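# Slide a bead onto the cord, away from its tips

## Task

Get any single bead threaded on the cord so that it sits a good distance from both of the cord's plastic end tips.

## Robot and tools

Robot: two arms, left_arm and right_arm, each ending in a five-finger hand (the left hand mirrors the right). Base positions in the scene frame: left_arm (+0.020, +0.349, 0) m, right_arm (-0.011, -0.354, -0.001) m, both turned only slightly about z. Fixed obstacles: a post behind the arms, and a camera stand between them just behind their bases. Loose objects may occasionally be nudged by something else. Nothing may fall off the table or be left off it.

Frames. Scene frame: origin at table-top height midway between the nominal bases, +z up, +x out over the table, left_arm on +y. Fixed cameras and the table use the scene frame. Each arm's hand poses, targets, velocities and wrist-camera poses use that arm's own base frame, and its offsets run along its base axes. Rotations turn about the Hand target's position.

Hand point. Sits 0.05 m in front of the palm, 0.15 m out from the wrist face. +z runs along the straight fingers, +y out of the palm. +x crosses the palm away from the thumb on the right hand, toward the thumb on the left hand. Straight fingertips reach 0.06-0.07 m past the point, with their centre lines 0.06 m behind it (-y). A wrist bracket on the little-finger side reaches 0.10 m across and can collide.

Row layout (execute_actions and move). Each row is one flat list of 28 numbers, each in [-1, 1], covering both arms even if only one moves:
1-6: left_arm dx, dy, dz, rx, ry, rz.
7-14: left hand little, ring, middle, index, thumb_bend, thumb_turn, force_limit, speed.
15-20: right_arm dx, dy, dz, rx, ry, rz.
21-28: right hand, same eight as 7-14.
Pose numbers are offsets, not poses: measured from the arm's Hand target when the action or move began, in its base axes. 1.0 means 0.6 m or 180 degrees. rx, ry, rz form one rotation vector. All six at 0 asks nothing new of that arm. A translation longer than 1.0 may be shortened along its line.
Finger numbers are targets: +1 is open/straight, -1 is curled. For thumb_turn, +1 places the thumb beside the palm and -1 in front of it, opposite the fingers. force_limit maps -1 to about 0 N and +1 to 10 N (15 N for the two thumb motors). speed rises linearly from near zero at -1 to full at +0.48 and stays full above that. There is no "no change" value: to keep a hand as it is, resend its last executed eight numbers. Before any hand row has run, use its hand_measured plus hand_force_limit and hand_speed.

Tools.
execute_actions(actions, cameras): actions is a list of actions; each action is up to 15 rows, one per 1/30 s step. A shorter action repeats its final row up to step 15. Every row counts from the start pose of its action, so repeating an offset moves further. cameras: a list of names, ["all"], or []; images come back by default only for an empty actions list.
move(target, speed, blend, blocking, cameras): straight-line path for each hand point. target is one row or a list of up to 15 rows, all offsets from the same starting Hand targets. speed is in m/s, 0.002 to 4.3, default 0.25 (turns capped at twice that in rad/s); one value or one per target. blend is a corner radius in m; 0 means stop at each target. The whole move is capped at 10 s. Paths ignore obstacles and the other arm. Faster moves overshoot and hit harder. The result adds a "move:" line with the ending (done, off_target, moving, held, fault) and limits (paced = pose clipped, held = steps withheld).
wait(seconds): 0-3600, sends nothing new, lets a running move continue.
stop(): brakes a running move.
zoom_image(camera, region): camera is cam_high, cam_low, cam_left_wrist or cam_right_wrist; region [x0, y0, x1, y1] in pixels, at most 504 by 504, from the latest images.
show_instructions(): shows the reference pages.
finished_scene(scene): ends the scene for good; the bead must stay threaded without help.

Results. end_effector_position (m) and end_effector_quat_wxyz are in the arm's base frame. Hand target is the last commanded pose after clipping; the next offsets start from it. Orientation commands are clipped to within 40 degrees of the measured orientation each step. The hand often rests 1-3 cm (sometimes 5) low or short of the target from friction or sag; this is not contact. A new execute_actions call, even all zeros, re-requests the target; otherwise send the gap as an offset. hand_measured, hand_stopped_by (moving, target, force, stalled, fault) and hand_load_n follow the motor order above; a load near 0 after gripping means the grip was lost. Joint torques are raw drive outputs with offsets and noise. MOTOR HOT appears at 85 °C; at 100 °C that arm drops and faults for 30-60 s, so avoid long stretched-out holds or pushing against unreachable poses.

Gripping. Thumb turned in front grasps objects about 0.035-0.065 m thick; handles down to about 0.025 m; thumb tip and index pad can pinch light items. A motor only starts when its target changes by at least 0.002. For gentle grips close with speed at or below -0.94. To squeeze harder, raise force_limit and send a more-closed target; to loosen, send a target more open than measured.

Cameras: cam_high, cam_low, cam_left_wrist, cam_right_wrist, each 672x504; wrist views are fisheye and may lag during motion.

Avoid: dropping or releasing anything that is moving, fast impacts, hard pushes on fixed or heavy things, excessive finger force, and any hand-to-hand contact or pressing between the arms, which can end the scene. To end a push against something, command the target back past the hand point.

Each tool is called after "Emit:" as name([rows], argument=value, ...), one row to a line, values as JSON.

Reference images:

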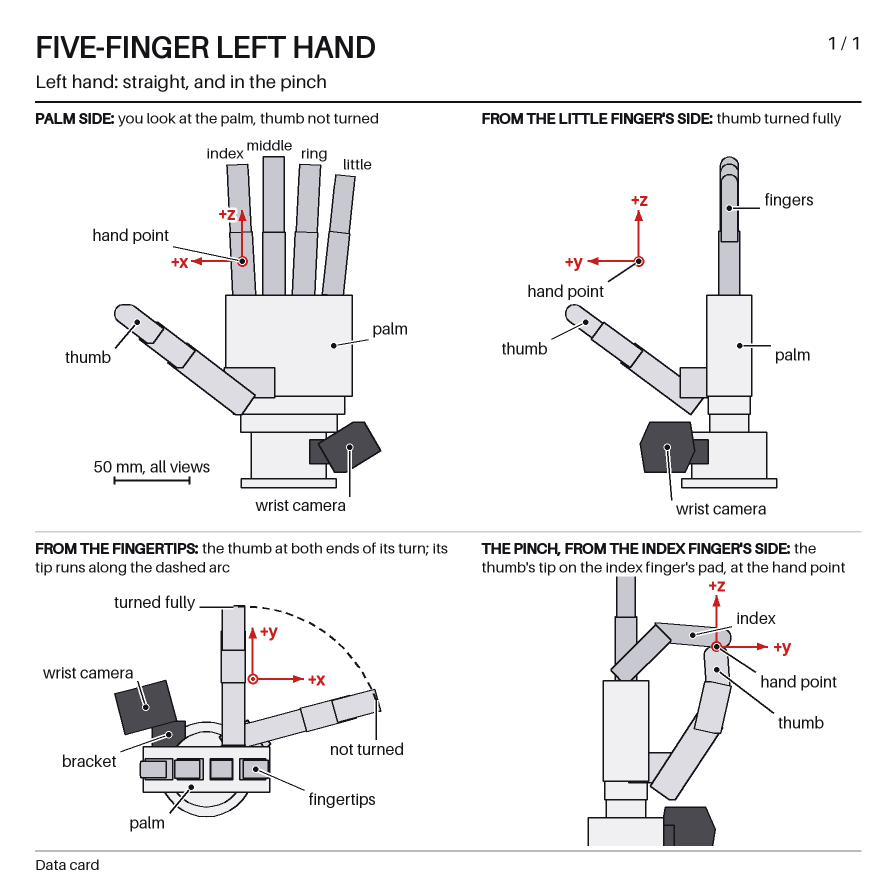

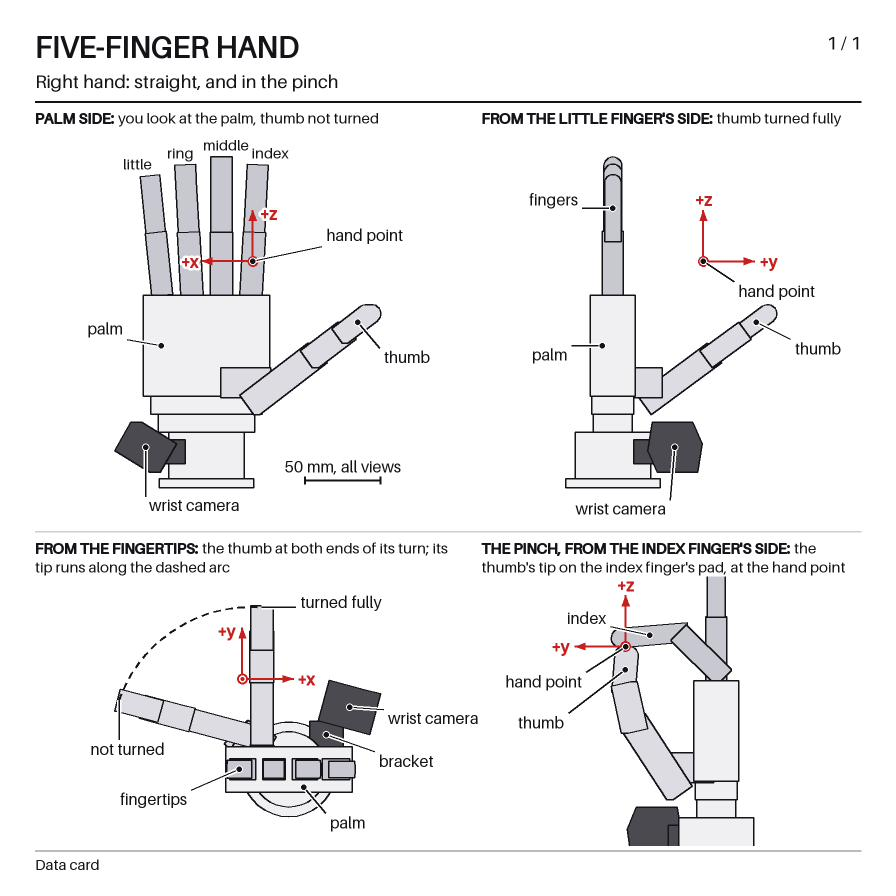

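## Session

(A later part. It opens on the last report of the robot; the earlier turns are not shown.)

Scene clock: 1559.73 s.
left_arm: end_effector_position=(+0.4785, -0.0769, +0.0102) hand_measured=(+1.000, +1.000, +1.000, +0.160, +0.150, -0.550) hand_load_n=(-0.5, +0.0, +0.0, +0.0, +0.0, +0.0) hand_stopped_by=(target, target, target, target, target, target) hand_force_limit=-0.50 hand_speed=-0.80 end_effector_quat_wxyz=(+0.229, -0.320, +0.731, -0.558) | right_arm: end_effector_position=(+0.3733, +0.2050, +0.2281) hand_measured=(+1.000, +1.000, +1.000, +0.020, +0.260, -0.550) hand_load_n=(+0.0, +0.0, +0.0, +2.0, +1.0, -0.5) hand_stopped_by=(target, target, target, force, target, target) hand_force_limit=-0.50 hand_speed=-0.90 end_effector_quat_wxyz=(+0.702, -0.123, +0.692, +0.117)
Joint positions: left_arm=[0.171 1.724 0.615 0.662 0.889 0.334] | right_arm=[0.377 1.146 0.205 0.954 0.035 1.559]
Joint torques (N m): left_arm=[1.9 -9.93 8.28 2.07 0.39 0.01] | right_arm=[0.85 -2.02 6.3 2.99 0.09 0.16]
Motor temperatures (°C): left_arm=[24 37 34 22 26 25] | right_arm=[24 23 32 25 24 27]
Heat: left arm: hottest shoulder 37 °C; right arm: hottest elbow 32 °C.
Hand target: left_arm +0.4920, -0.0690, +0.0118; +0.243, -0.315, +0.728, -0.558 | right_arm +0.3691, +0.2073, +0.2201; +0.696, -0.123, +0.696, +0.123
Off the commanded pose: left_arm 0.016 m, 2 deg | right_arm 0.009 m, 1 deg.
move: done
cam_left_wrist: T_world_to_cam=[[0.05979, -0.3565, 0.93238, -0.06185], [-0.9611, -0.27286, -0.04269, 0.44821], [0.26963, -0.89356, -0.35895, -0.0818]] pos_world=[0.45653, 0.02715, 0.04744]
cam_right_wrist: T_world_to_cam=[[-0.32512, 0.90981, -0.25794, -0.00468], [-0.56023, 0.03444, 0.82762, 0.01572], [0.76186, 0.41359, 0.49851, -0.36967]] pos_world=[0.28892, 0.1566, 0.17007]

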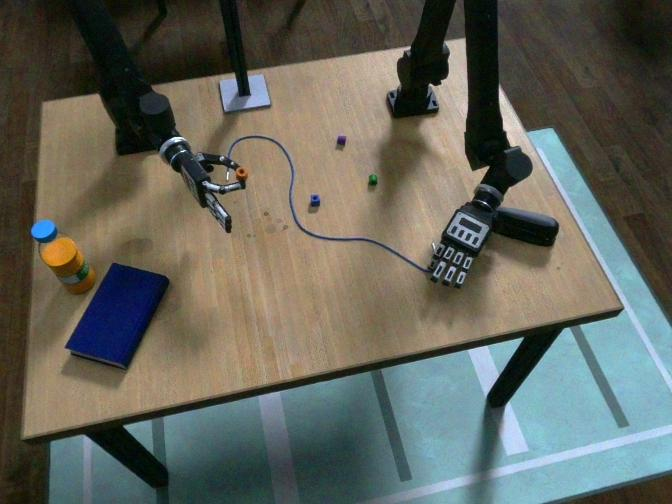

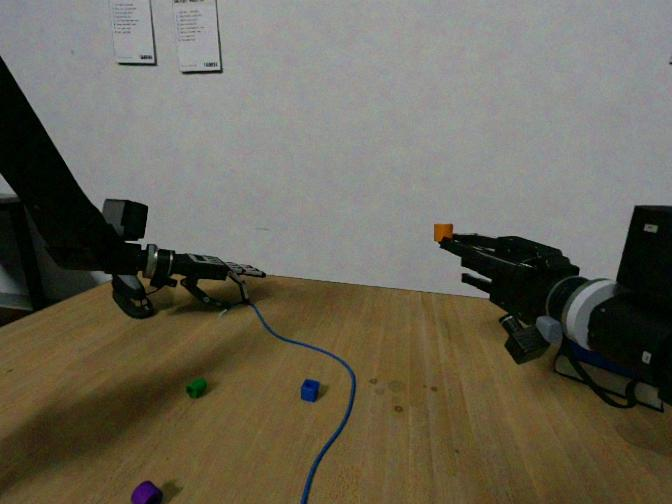

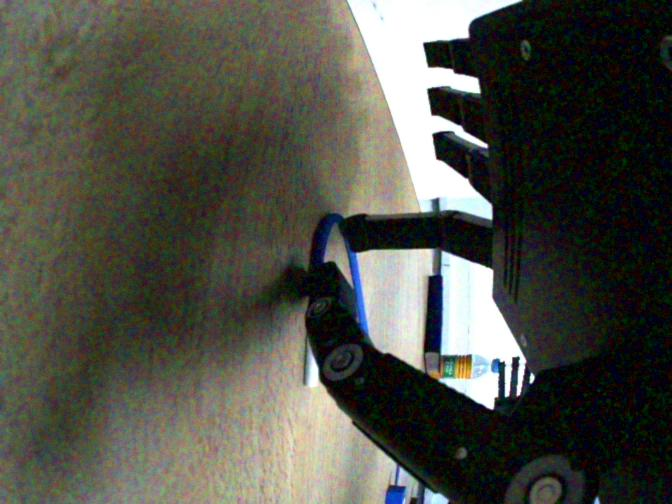

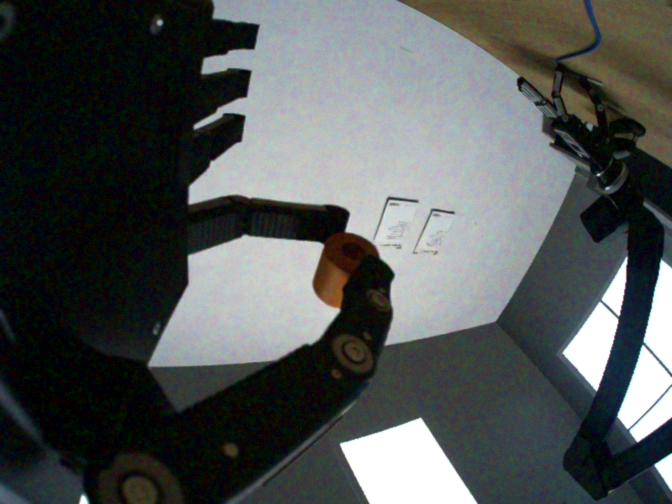

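Emit:
move([
  [0, 0, 0.0833, 0, 0, 0, 1, 1, 1, 0.16, 0.15, -0.55, -0.5, -0.8, 0, 0, 0, 0, 0, 0, 1, 1, 1, -0.1, 0.26, -0.55, -0.5, -0.9],
  [-0.0977, -0.1022, 0.0833, 0, 0, 0, 1, 1, 1, 0.16, 0.15, -0.55, -0.5, -0.8, 0, 0, 0, 0, 0, 0, 1, 1, 1, -0.1, 0.26, -0.55, -0.5, -0.9],
], speed=0.08, blend=[0.01, 0], cameras=["all"])

Emit:
zoom_image(camera="cam_low", region=[180, 230, 330, 350])

Emit:
zoom_image(camera="cam_high", region=[340, 180, 500, 300])

Emit:
zoom_image(camera="cam_left_wrist", region=[100, 30, 450, 380])

Scene clock: 1570.60 s.
left_arm: end_effector_position=(+0.4324, -0.1251, +0.0540) hand_measured=(+1.000, +1.000, +1.000, +0.160, +0.150, -0.550) hand_load_n=(+0.0, +0.0, +0.0, +0.0, +0.0, +0.0) hand_stopped_by=(target, target, target, target, target, target) hand_force_limit=-0.50 hand_speed=-0.80 end_effector_quat_wxyz=(+0.237, -0.323, +0.731, -0.552) | right_arm: end_effector_position=(+0.3733, +0.2050, +0.2281) hand_measured=(+1.000, +1.000, +1.000, +0.020, +0.260, -0.550) hand_load_n=(+0.0, +0.0, +0.0, +1.5, +1.0, +0.0) hand_stopped_by=(target, target, target, force, target, target) hand_force_limit=-0.50 hand_speed=-0.90 end_effector_quat_wxyz=(+0.702, -0.123, +0.692, +0.117)
Joint positions: left_arm=[0.043 1.475 0.48 0.605 0.752 0.263] | right_arm=[0.377 1.146 0.205 0.954 0.035 1.559]
Joint torques (N m): left_arm=[0.26 -9.82 6.86 2.22 0.21 -0.14] | right_arm=[0.79 -2.26 6.31 3 0.11 0.15]
Heat: left arm: hottest shoulder 37 °C; right arm: hottest elbow 32 °C.
Hand target: left_arm +0.4334, -0.1303, +0.0619; +0.243, -0.315, +0.728, -0.558 | right_arm +0.3691, +0.2073, +0.2201; +0.696, -0.123, +0.696, +0.123
Off the commanded pose: left_arm 0.009 m, 1 deg | right_arm 0.009 m, 1 deg.
move: done
cam_left_wrist: T_world_to_cam=[[0.06201, -0.36641, 0.92839, -0.11916], [-0.95637, -0.28788, -0.04974, 0.38905], [0.28548, -0.8848, -0.36828, -0.102]] pos_world=[0.40859, -0.02191, 0.09241]
cam_right_wrist: T_world_to_cam=[[-0.32512, 0.90981, -0.25794, -0.00468], [-0.56023, 0.03444, 0.82762, 0.01572], [0.76186, 0.41359, 0.49851, -0.36967]] pos_world=[0.28892, 0.1566, 0.17007]

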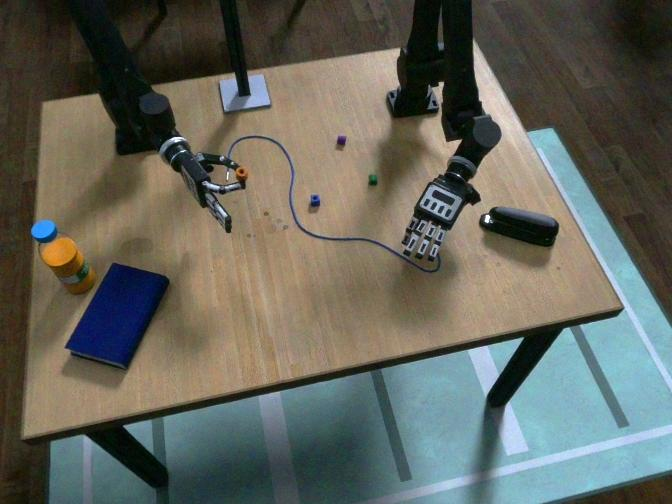

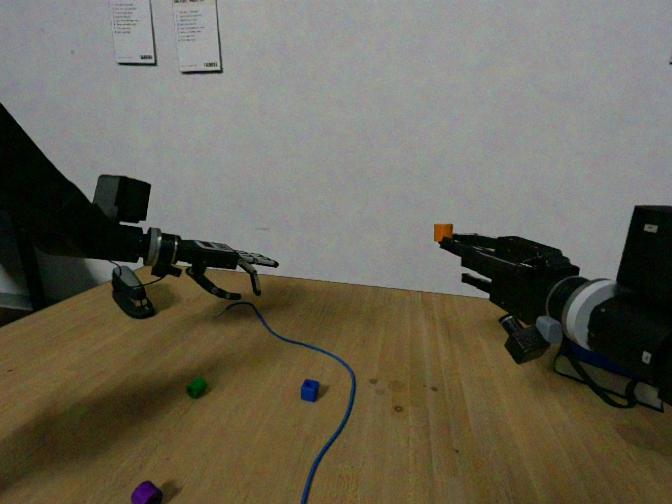

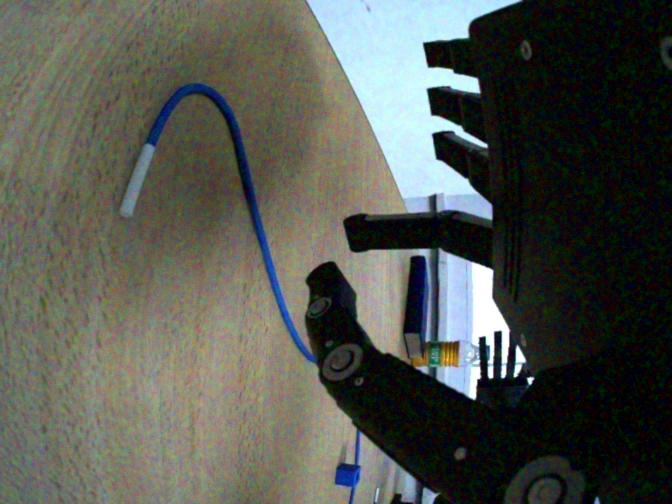

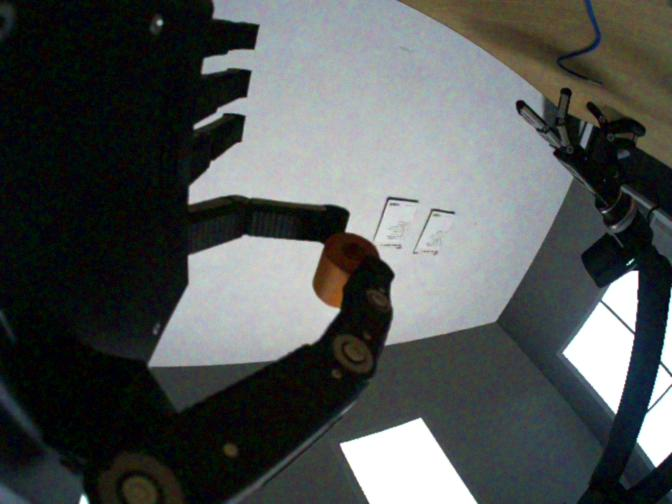

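Scaled by 3.360 from the camera's image (finer frame: 960x720).

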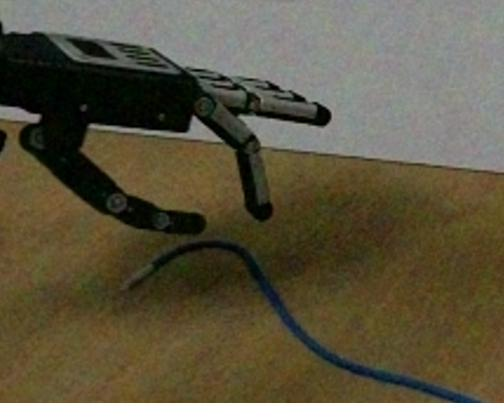

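Scaled by 3.150 from the camera's image (finer frame: 960x720).

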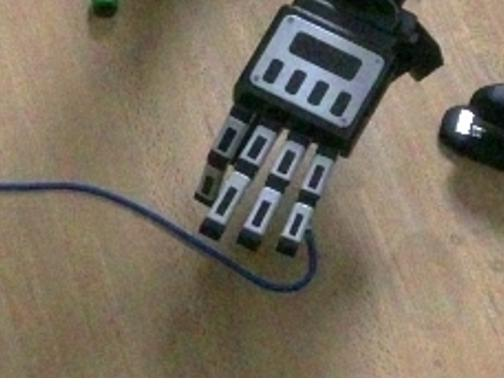

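Scaled by 1.440 from the camera's image (finer frame: 960x720).

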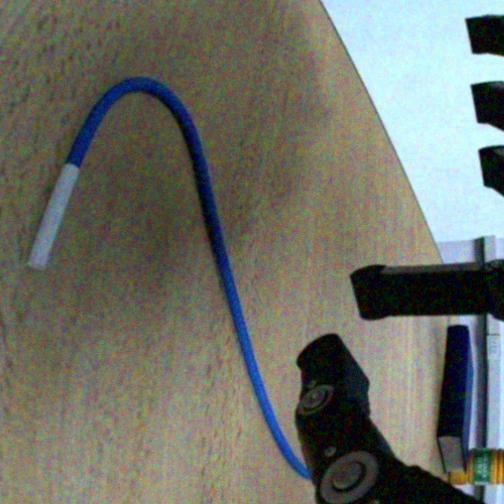

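Emit:
move([
  [0.0643, 0.0288, -0.0532, 0, 0, -0.044, 1, 1, 1, 0.16, 0.15, -0.55, -0.5, -0.8, 0, 0, 0, 0, 0, 0, 1, 1, 1, -0.1, 0.26, -0.55, -0.5, -0.9],
], speed=0.06, cameras=["cam_left_wrist", "cam_low"])

Emit:
zoom_image(camera="cam_low", region=[180, 230, 330, 350])

Emit:
zoom_image(camera="cam_left_wrist", region=[100, 30, 450, 380])

Scene clock: 1606.17 s.
left_arm: end_effector_position=(+0.4602, -0.1203, +0.0304) hand_measured=(+1.000, +1.000, +1.000, +0.160, +0.150, -0.550) hand_load_n=(-0.5, +0.0, +0.0, +0.0, +0.0, +0.0) hand_stopped_by=(target, target, target, target, target, target) hand_force_limit=-0.50 hand_speed=-0.80 end_effector_quat_wxyz=(+0.198, -0.262, +0.749, -0.575) | right_arm: end_effector_position=(+0.3733, +0.2050, +0.2281) hand_measured=(+1.000, +1.000, +1.000, +0.020, +0.260, -0.550) hand_load_n=(+0.0, +0.0, +0.0, +1.5, +1.0, -0.5) hand_stopped_by=(target, target, target, force, target, target) hand_force_limit=-0.50 hand_speed=-0.90 end_effector_quat_wxyz=(+0.702, -0.123, +0.692, +0.117)
Joint positions: left_arm=[0.091 1.655 0.61 0.587 0.943 0.374] | right_arm=[0.377 1.146 0.205 0.954 0.035 1.559]
Joint torques (N m): left_arm=[2.14 -9.52 8.88 1.14 0.42 0.01] | right_arm=[0.67 -2.14 6.32 3.04 0.1 0.15]
Heat: left arm: hottest shoulder 36 °C; right arm: hottest elbow 31 °C.
Hand target: left_arm +0.4720, -0.1131, +0.0299; +0.204, -0.263, +0.748, -0.574 | right_arm +0.3691, +0.2073, +0.2201; +0.696, -0.123, +0.696, +0.123
Off the commanded pose: left_arm 0.014 m, 1 deg | right_arm 0.009 m, 1 deg.
move: off_target (left_arm)
cam_left_wrist: T_world_to_cam=[[-0.00949, -0.36126, 0.93242, -0.06375], [-0.98857, -0.13691, -0.06311, 0.44922], [0.15045, -0.92236, -0.35583, -0.05713]] pos_world=[0.45207, -0.01423, 0.06746]
Images, in order (width x height): cam_low 672x504, cam_left_wrist 672x504.

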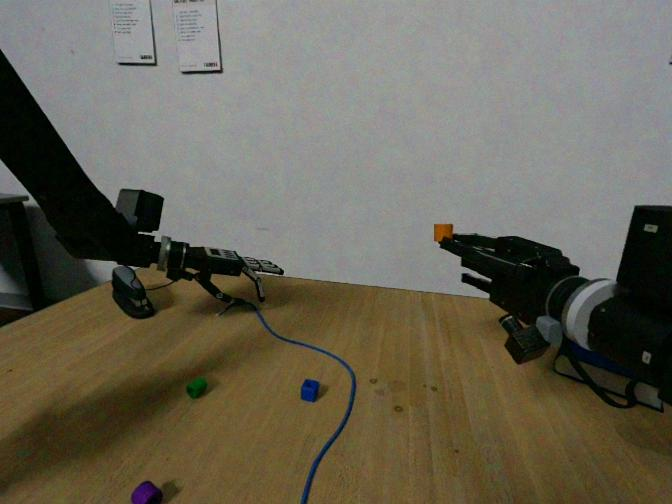

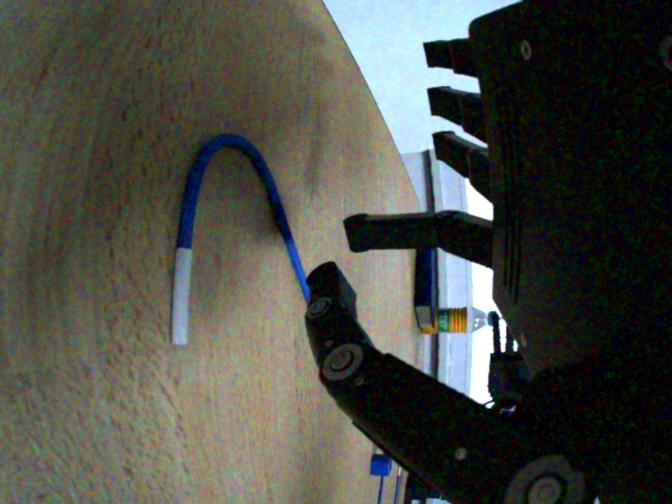

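Scaled by 3.360 from the camera's image (finer frame: 960x720).

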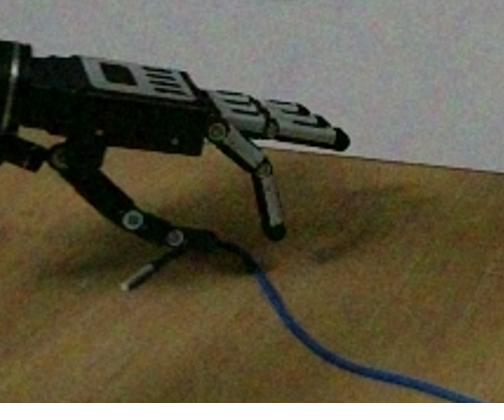

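Scaled by 1.440 from the camera's image (finer frame: 960x720).

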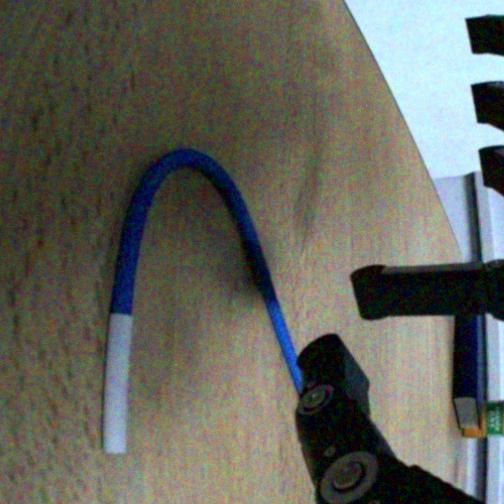

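Emit:
move([
  [0.0315, 0.009, 0, 0, 0, 0, 1, 1, 1, 0.16, 0.15, -0.55, -0.5, -0.8, 0, 0, 0, 0, 0, 0, 1, 1, 1, -0.1, 0.26, -0.55, -0.5, -0.9],
], speed=0.06, cameras=["cam_left_wrist", "cam_low"])

Emit:
zoom_image(camera="cam_left_wrist", region=[100, 30, 450, 380])

Scene clock: 1629.50 s.
left_arm: end_effector_position=(+0.4800, -0.1152, +0.0322) hand_measured=(+1.000, +1.000, +1.000, +0.160, +0.150, -0.550) hand_load_n=(+0.0, +0.0, +0.0, +0.0, +0.0, +0.0) hand_stopped_by=(target, target, target, target, target, target) hand_force_limit=-0.50 hand_speed=-0.80 end_effector_quat_wxyz=(+0.199, -0.261, +0.749, -0.576) | right_arm: end_effector_position=(+0.3733, +0.2050, +0.2281) hand_measured=(+1.000, +1.000, +1.000, +0.020, +0.260, -0.550) hand_load_n=(+0.0, +0.0, +0.0, +1.5, +1.0, -0.5) hand_stopped_by=(target, target, target, force, target, target) hand_force_limit=-0.50 hand_speed=-0.90 end_effector_quat_wxyz=(+0.702, -0.123, +0.692, +0.117)
Joint positions: left_arm=[0.099 1.687 0.667 0.56 0.95 0.381] | right_arm=[0.377 1.146 0.205 0.954 0.035 1.559]
Joint torques (N m): left_arm=[2.2 -9.99 8.98 1.13 0.42 -0.03] | right_arm=[0.97 -2.26 6.32 2.99 0.1 0.15]
Heat: left arm: hottest shoulder 36 °C; right arm: hottest elbow 31 °C.
Hand target: left_arm +0.4909, -0.1076, +0.0299; +0.204, -0.264, +0.748, -0.574 | right_arm +0.3691, +0.2073, +0.2201; +0.696, -0.123, +0.696, +0.123
Off the commanded pose: left_arm 0.013 m, 1 deg | right_arm 0.009 m, 1 deg.
move: off_target (left_arm)
cam_left_wrist: T_world_to_cam=[[-0.01333, -0.36166, 0.93222, -0.06164], [-0.98833, -0.13674, -0.06718, 0.46969], [0.15177, -0.92223, -0.35561, -0.05526]] pos_world=[0.47178, -0.00903, 0.06937]
Images, in order (width x height): cam_low 672x504, cam_left_wrist 672x504.

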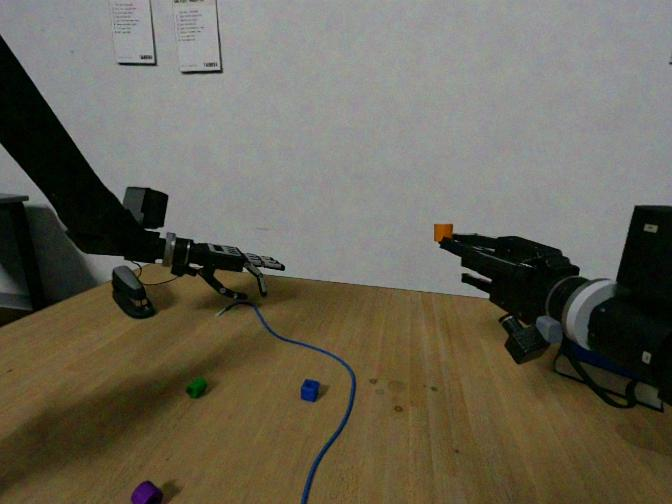

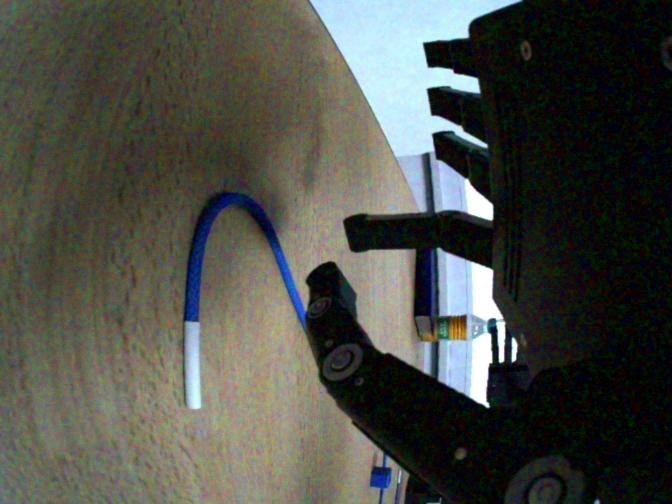

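Scaled by 1.440 from the camera's image (finer frame: 960x720).

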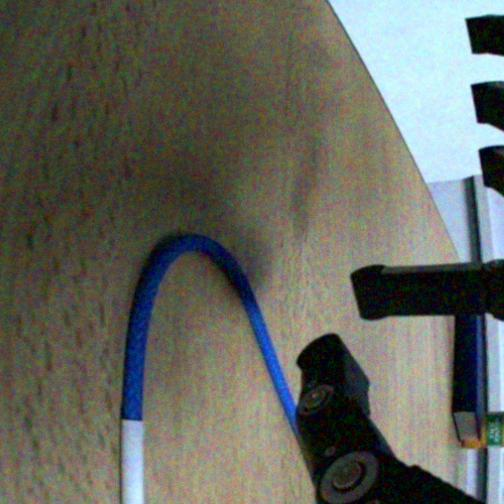

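Emit:
move([
  [0, -0.002, -0.041, 0, 0, 0, 1, 1, 1, 0.16, 0.15, -0.55, -0.5, -0.8, 0, 0, 0, 0, 0, 0, 1, 1, 1, -0.1, 0.26, -0.55, -0.5, -0.9],
], speed=0.04, cameras=["cam_left_wrist", "cam_low"])

Emit:
zoom_image(camera="cam_left_wrist", region=[150, 130, 400, 380])

Emit:
zoom_image(camera="cam_low", region=[200, 240, 300, 340])

Scene clock: 1648.17 s.
left_arm: end_effector_position=(+0.4803, -0.1151, +0.0075) hand_measured=(+1.000, +1.000, +1.000, +0.160, +0.150, -0.550) hand_load_n=(+0.0, +0.0, +0.0, -0.5, +0.0, +0.0) hand_stopped_by=(target, target, target, target, target, target) hand_force_limit=-0.50 hand_speed=-0.80 end_effector_quat_wxyz=(+0.194, -0.265, +0.750, -0.574) | right_arm: end_effector_position=(+0.3733, +0.2050, +0.2281) hand_measured=(+1.000, +1.000, +1.000, +0.020, +0.260, -0.550) hand_load_n=(+0.0, +0.0, +0.0, +2.0, +1.0, +0.0) hand_stopped_by=(target, target, target, force, target, target) hand_force_limit=-0.50 hand_speed=-0.90 end_effector_quat_wxyz=(+0.702, -0.123, +0.692, +0.117)
Joint positions: left_arm=[0.099 1.76 0.667 0.619 0.95 0.382] | right_arm=[0.377 1.146 0.205 0.954 0.035 1.559]
Joint torques (N m): left_arm=[1.96 -10.4 7.8 2 0.33 -0.02] | right_arm=[0.85 -2.14 6.3 3 0.1 0.16]
Heat: left arm: hottest shoulder 36 °C; right arm: hottest elbow 31 °C.
Hand target: left_arm +0.4909, -0.1088, +0.0052; +0.204, -0.264, +0.748, -0.574 | right_arm +0.3691, +0.2073, +0.2201; +0.696, -0.123, +0.696, +0.123
Off the commanded pose: left_arm 0.013 m, 1 deg | right_arm 0.009 m, 1 deg.
move: off_target (left_arm)
cam_left_wrist: T_world_to_cam=[[-0.00055, -0.36073, 0.93267, -0.04461], [-0.98919, -0.13658, -0.05341, 0.46862], [0.14665, -0.92262, -0.35675, -0.06161]] pos_world=[0.47256, -0.00893, 0.04466]
Images, in order (width x height): cam_low 672x504, cam_left_wrist 672x504.

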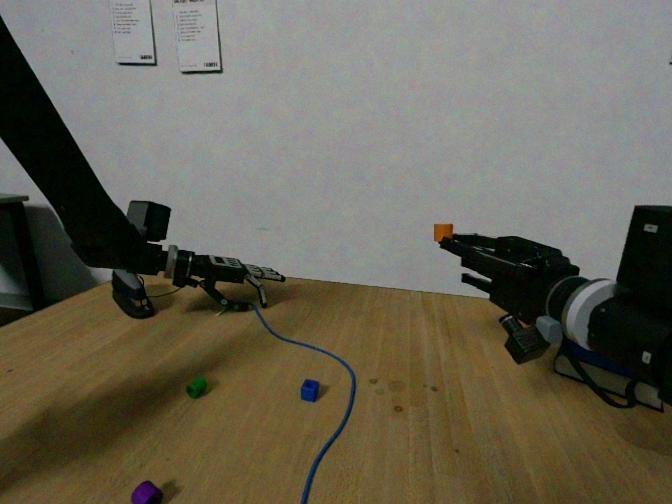

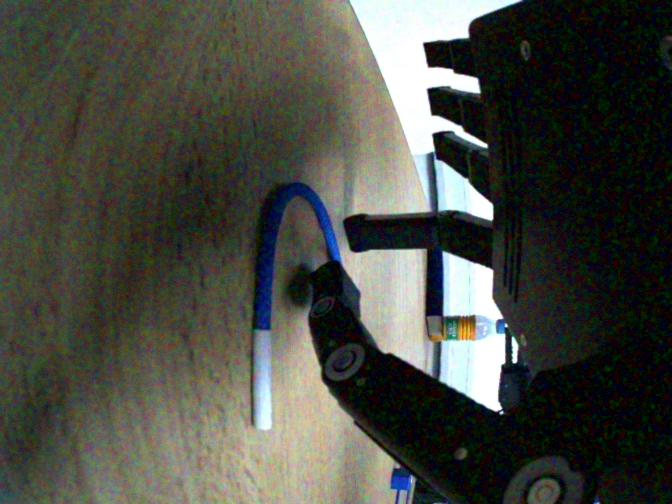

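Scaled by 2.016 from the camera's image (finer frame: 960x720).

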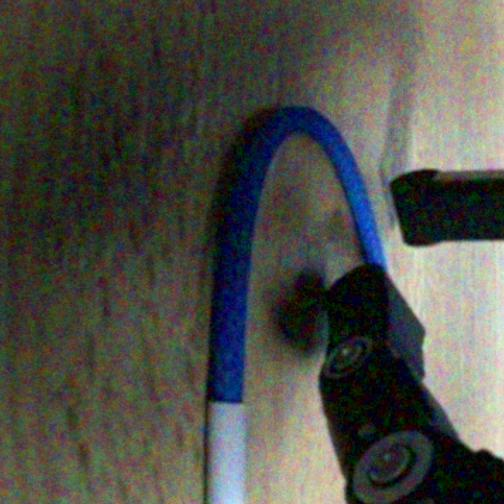

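Scaled by 5.040 from the camera's image (finer frame: 960x720).

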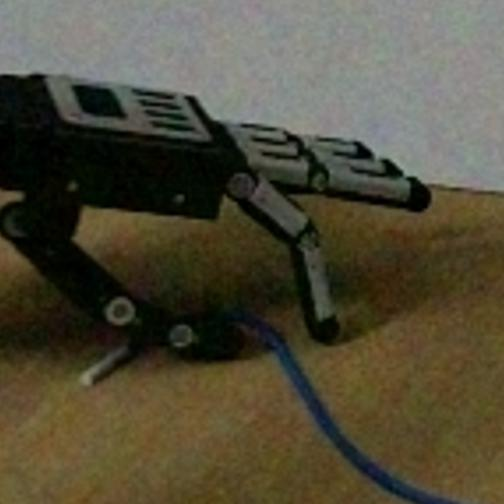

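Emit:
move([
  [0, 0, 0.012, 0, 0, 0, 1, 1, 1, 0.16, 0.15, -0.55, -0.5, -0.8, 0, 0, 0, 0, 0, 0, 1, 1, 1, -0.1, 0.26, -0.55, -0.5, -0.9],
], speed=0.04, cameras=["cam_left_wrist", "cam_low"])

Scene clock: 1655.17 s.
left_arm: end_effector_position=(+0.4803, -0.1151, +0.0075) hand_measured=(+1.000, +1.000, +1.000, +0.160, +0.150, -0.550) hand_load_n=(+0.0, +0.0, +0.0, +0.0, +0.0, +0.0) hand_stopped_by=(target, target, target, target, target, target) hand_force_limit=-0.50 hand_speed=-0.80 end_effector_quat_wxyz=(+0.194, -0.265, +0.750, -0.574) | right_arm: end_effector_position=(+0.3733, +0.2050, +0.2281) hand_measured=(+1.000, +1.000, +1.000, +0.020, +0.260, -0.550) hand_load_n=(+0.0, +0.0, +0.0, +1.5, +1.0, -0.5) hand_stopped_by=(target, target, target, force, target, target) hand_force_limit=-0.50 hand_speed=-0.90 end_effector_quat_wxyz=(+0.702, -0.123, +0.692, +0.117)
Joint positions: left_arm=[0.099 1.76 0.667 0.619 0.95 0.382] | right_arm=[0.377 1.146 0.205 0.954 0.035 1.559]
Joint torques (N m): left_arm=[1.79 -12.04 7.92 1.14 0.32 0] | right_arm=[0.85 -1.96 6.32 3.02 0.09 0.15]
Heat: left arm: hottest shoulder 36 °C; right arm: hottest elbow 31 °C.
Hand target: left_arm +0.4909, -0.1088, +0.0124; +0.204, -0.264, +0.748, -0.574 | right_arm +0.3691, +0.2073, +0.2201; +0.696, -0.123, +0.696, +0.123
Off the commanded pose: left_arm 0.013 m, 1 deg | right_arm 0.009 m, 1 deg.
move: off_target (left_arm)
cam_left_wrist: T_world_to_cam=[[-0.00055, -0.36073, 0.93267, -0.04461], [-0.98919, -0.13658, -0.05341, 0.46862], [0.14665, -0.92262, -0.35675, -0.06161]] pos_world=[0.47256, -0.00893, 0.04466]
Images, in order (width x height): cam_low 672x504, cam_left_wrist 672x504.

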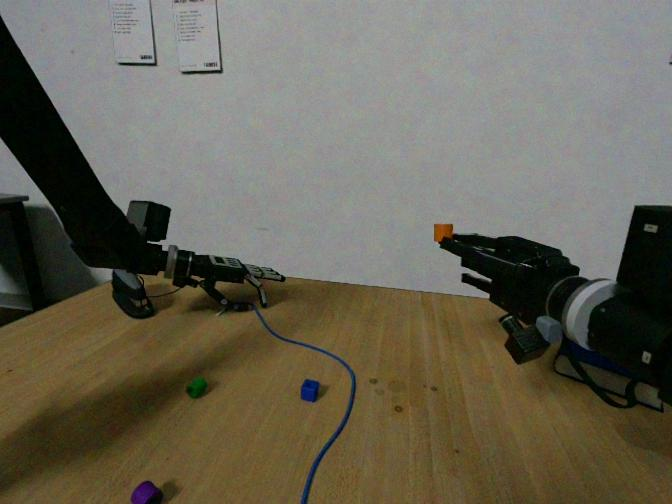

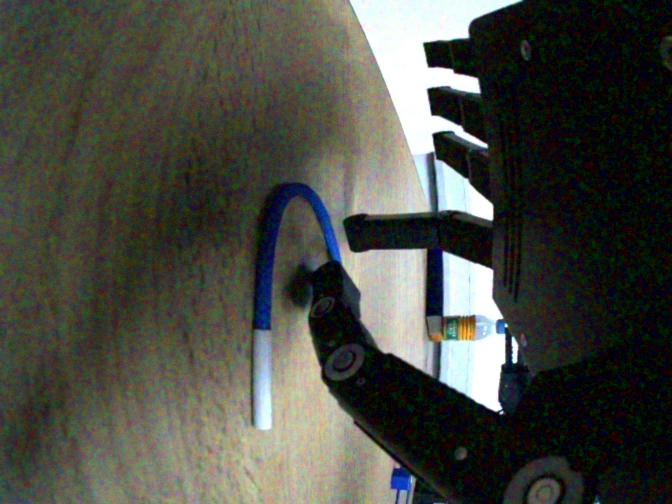

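Emit:
move([
  [0, 0, 0.004, 0, 0, 0, 1, 1, 1, -0.35, 0.15, -0.55, -0.4, -0.9, 0, 0, 0, 0, 0, 0, 1, 1, 1, -0.1, 0.26, -0.55, -0.5, -0.9],
], speed=0.04, cameras=["cam_left_wrist", "cam_low"])

Emit:
zoom_image(camera="cam_left_wrist", region=[150, 130, 400, 380])

Emit:
zoom_image(camera="cam_low", region=[200, 240, 300, 340])

Scene clock: 1662.17 s.
left_arm: end_effector_position=(+0.4818, -0.1150, +0.0084) hand_measured=(+1.000, +1.000, +1.000, -0.238, +0.150, -0.550) hand_load_n=(+0.0, +0.0, +0.0, +3.5, +1.0, -0.5) hand_stopped_by=(target, target, target, force, target, target) hand_force_limit=-0.40 hand_speed=-0.90 end_effector_quat_wxyz=(+0.194, -0.265, +0.750, -0.574) | right_arm: end_effector_position=(+0.3733, +0.2050, +0.2281) hand_measured=(+1.000, +1.000, +1.000, +0.020, +0.260, -0.550) hand_load_n=(+0.0, +0.0, +0.0, +2.0, +1.0, -0.5) hand_stopped_by=(target, target, target, force, target, target) hand_force_limit=-0.50 hand_speed=-0.90 end_effector_quat_wxyz=(+0.702, -0.123, +0.692, +0.117)
Joint positions: left_arm=[0.099 1.76 0.671 0.615 0.951 0.382] | right_arm=[0.377 1.146 0.205 0.954 0.035 1.559]
Joint torques (N m): left_arm=[1.9 -12.4 7.64 0.95 0.29 -0.02] | right_arm=[0.79 -2.08 6.37 3.07 0.11 0.15]
Heat: left arm: hottest shoulder 36 °C; right arm: hottest elbow 31 °C.
Hand target: left_arm +0.4908, -0.1088, +0.0148; +0.204, -0.264, +0.748, -0.574 | right_arm +0.3691, +0.2073, +0.2201; +0.696, -0.123, +0.696, +0.123
Off the commanded pose: left_arm 0.013 m, 1 deg | right_arm 0.009 m, 1 deg.
move: off_target (left_arm)
cam_left_wrist: T_world_to_cam=[[-0.00118, -0.36048, 0.93277, -0.04515], [-0.98926, -0.1359, -0.05377, 0.47021], [0.14615, -0.92281, -0.35645, -0.06129]] pos_world=[0.47406, -0.00893, 0.04556]
Images, in order (width x height): cam_low 672x504, cam_left_wrist 672x504.

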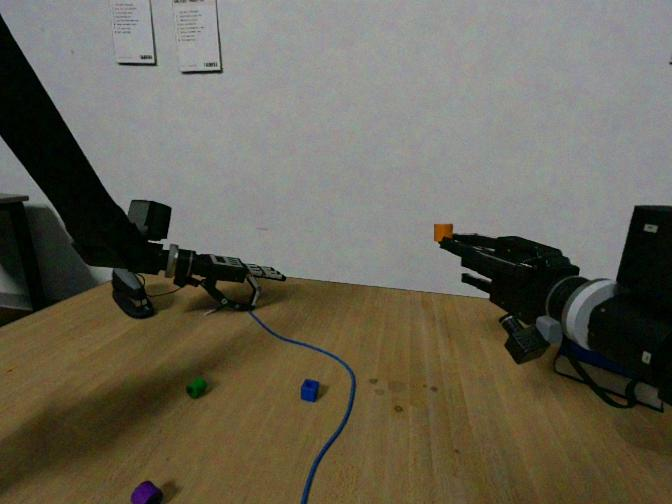

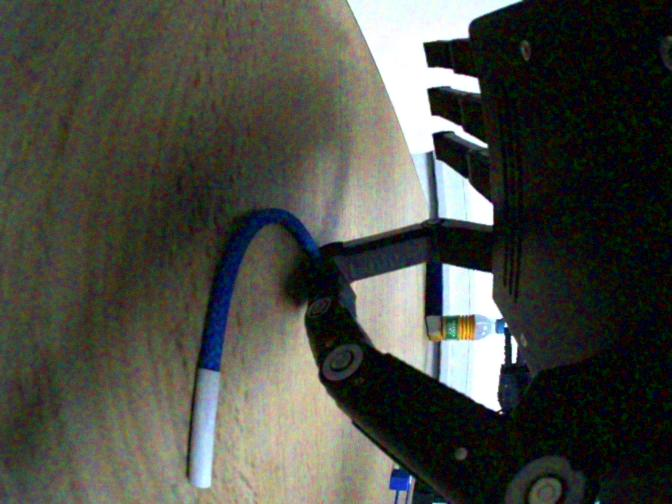

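Scaled by 2.016 from the camera's image (finer frame: 960x720).

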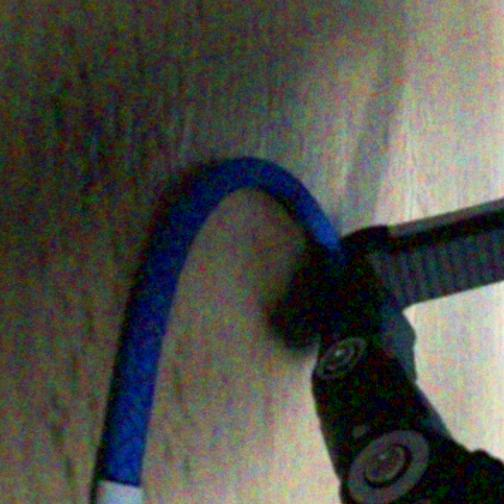

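Scaled by 5.040 from the camera's image (finer frame: 960x720).

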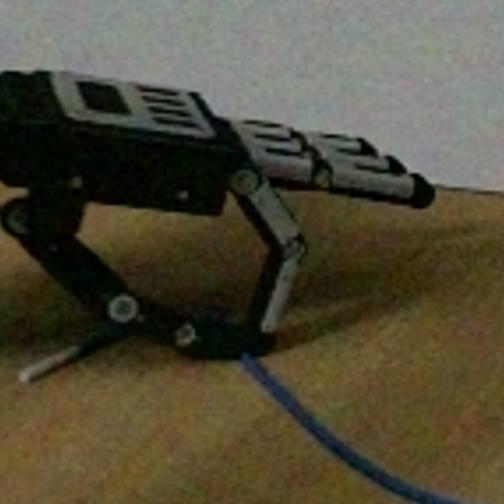

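Emit:
move([
  [0, 0, 0.15, 0, 0, 0, 1, 1, 1, -0.35, 0.15, -0.55, -0.4, -0.9, 0, 0, 0, 0, 0, 0, 1, 1, 1, -0.1, 0.26, -0.55, -0.5, -0.9],
  [-0.08, -0.15, 0.40, 0, 0, -0.12, 1, 1, 1, -0.35, 0.15, -0.55, -0.4, -0.9, 0, 0, 0, 0, 0, 0, 1, 1, 1, -0.1, 0.26, -0.55, -0.5, -0.9],
], speed=0.1, blend=[0.02, 0], cameras=["all"])

Emit:
zoom_image(camera="cam_low", region=[150, 90, 350, 310])

Emit:
zoom_image(camera="cam_high", region=[320, 130, 500, 310])

Scene clock: 1694.40 s.
left_arm: end_effector_position=(+0.4358, -0.1930, +0.2335) hand_measured=(+1.000, +1.000, +1.000, -0.238, +0.150, -0.550) hand_load_n=(+0.0, +0.0, +0.0, +3.5, +2.0, -1.0) hand_stopped_by=(target, target, target, force, target, target) hand_force_limit=-0.40 hand_speed=-0.90 end_effector_quat_wxyz=(+0.078, -0.139, +0.786, -0.598) | right_arm: end_effector_position=(+0.3733, +0.2050, +0.2281) hand_measured=(+1.000, +1.000, +1.000, +0.020, +0.260, -0.550) hand_load_n=(+0.0, +0.0, +0.0, +1.5, +1.0, -0.5) hand_stopped_by=(target, target, target, force, target, target) hand_force_limit=-0.50 hand_speed=-0.90 end_effector_quat_wxyz=(+0.702, -0.123, +0.692, +0.117)
Joint positions: left_arm=[-0.047 1.333 1.002 -0.358 1.127 0.594] | right_arm=[0.377 1.146 0.205 0.954 0.035 1.559]
Joint torques (N m): left_arm=[0.32 -10.93 13.9 0.84 0.53 0.01] | right_arm=[0.97 -2.14 6.3 3 0.1 0.17]
Heat: left arm: hottest shoulder 36 °C; right arm: hottest elbow 30 °C.
Hand target: left_arm +0.4427, -0.1988, +0.2549; +0.092, -0.119, +0.785, -0.602 | right_arm +0.3691, +0.2073, +0.2201; +0.696, -0.123, +0.696, +0.123
Off the commanded pose: left_arm 0.023 m, 3 deg | right_arm 0.009 m, 1 deg.
move: off_target (left_arm)
cam_left_wrist: T_world_to_cam=[[-0.09464, -0.33675, 0.93683, -0.23885], [-0.97684, 0.21283, -0.02218, 0.48083], [-0.19192, -0.91723, -0.34909, 0.1004]] pos_world=[0.46636, -0.09068, 0.26947]
cam_right_wrist: T_world_to_cam=[[-0.32512, 0.90981, -0.25794, -0.00468], [-0.56023, 0.03444, 0.82762, 0.01572], [0.76186, 0.41359, 0.49851, -0.36967]] pos_world=[0.28892, 0.1566, 0.17007]

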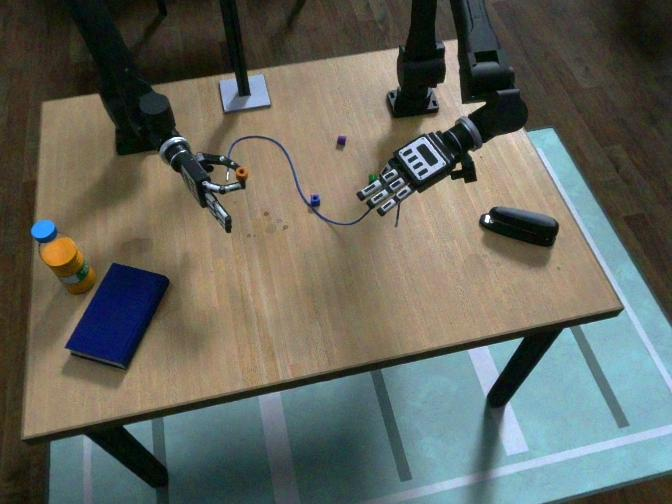

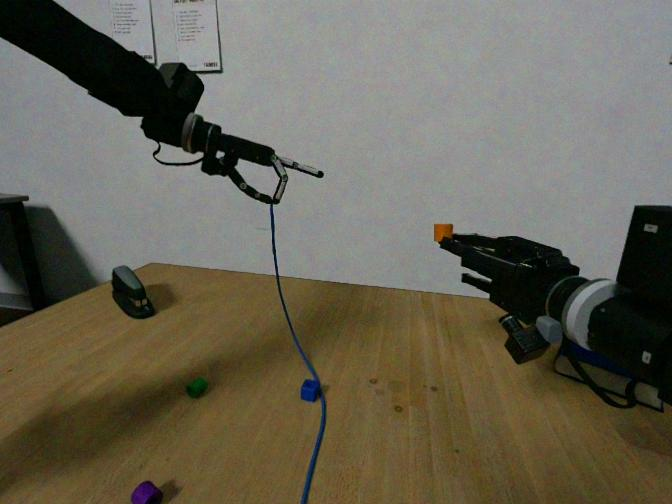

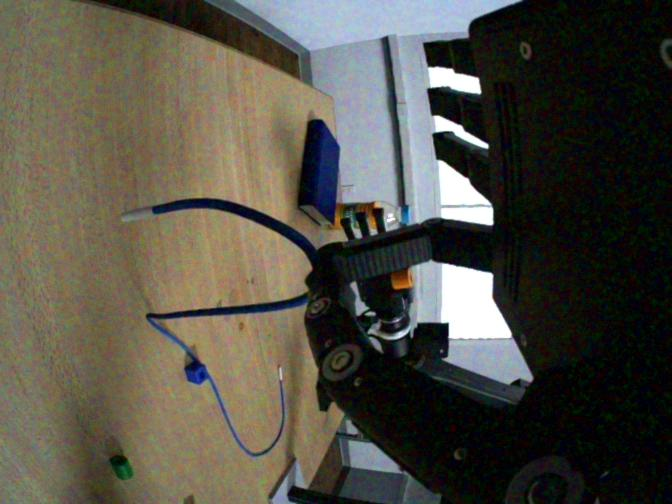

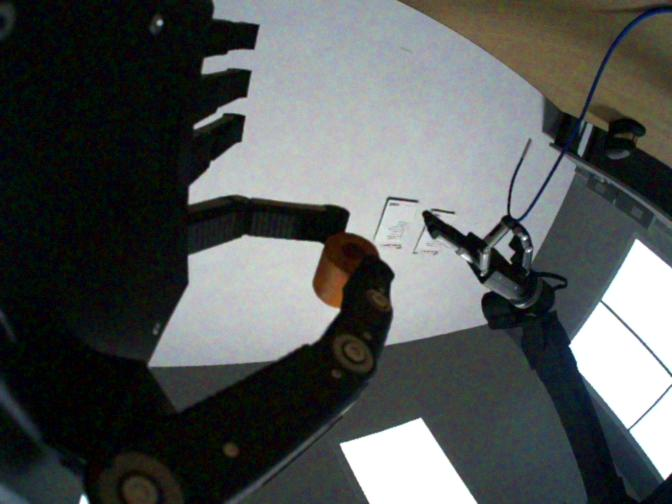

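Scaled by 2.291 from the camera's image (finer frame: 960x720).

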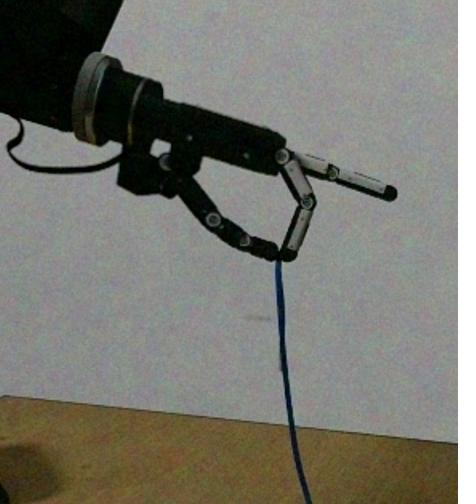

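Scaled by 2.800 from the camera's image (finer frame: 960x720).

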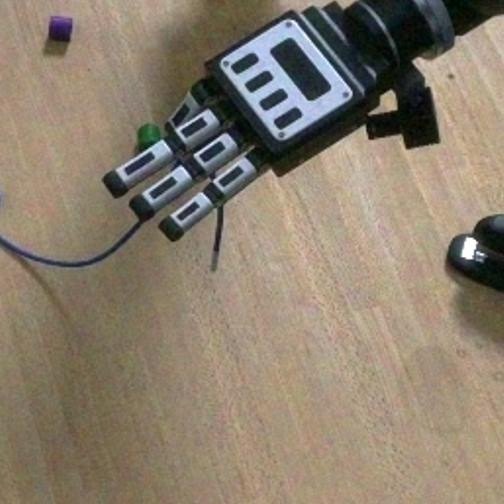

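Emit:
zoom_image(camera="cam_high", region=[210, 140, 270, 200])

Emit:
zoom_image(camera="cam_low", region=[410, 200, 480, 270])

Emit:
zoom_image(camera="cam_high", region=[360, 170, 430, 240])

Emit:
zoom_image(camera="cam_left_wrist", region=[100, 150, 350, 350])

Scaled by 8.400 from the camera's image (finer frame: 960x720).

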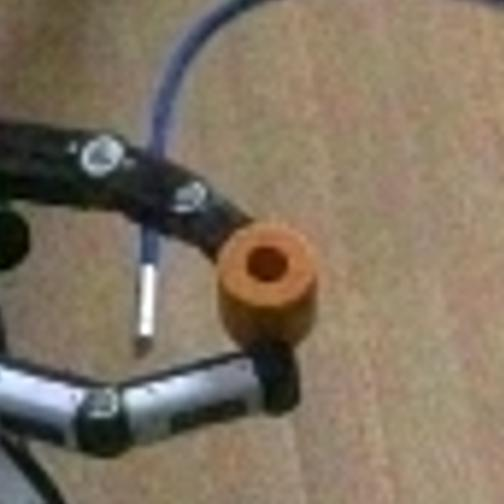

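Scaled by 7.200 from the camera's image (finer frame: 960x720).

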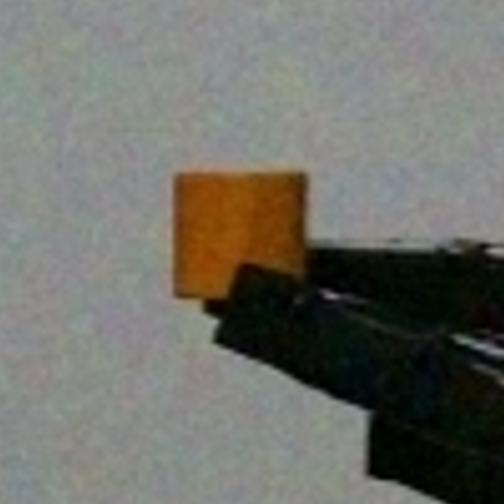

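Scaled by 7.200 from the camera's image (finer frame: 960x720).

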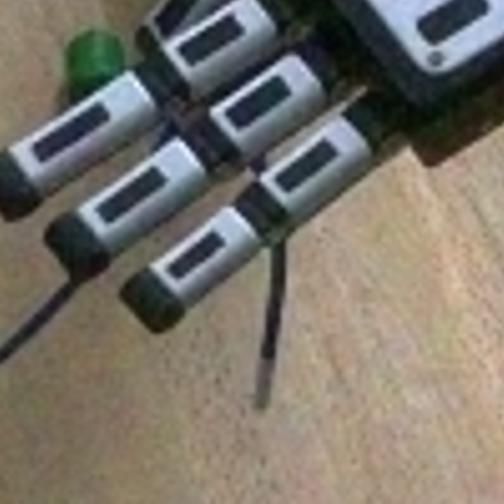

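Scaled by 2.016 from the camera's image (finer frame: 960x720).

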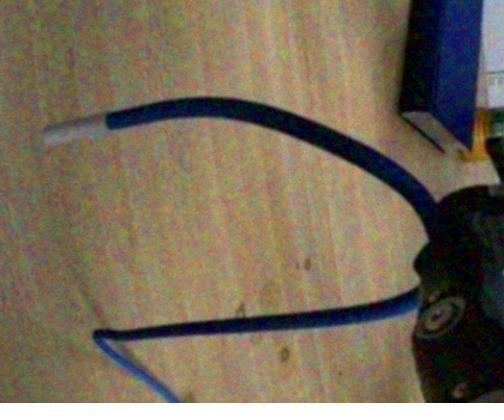

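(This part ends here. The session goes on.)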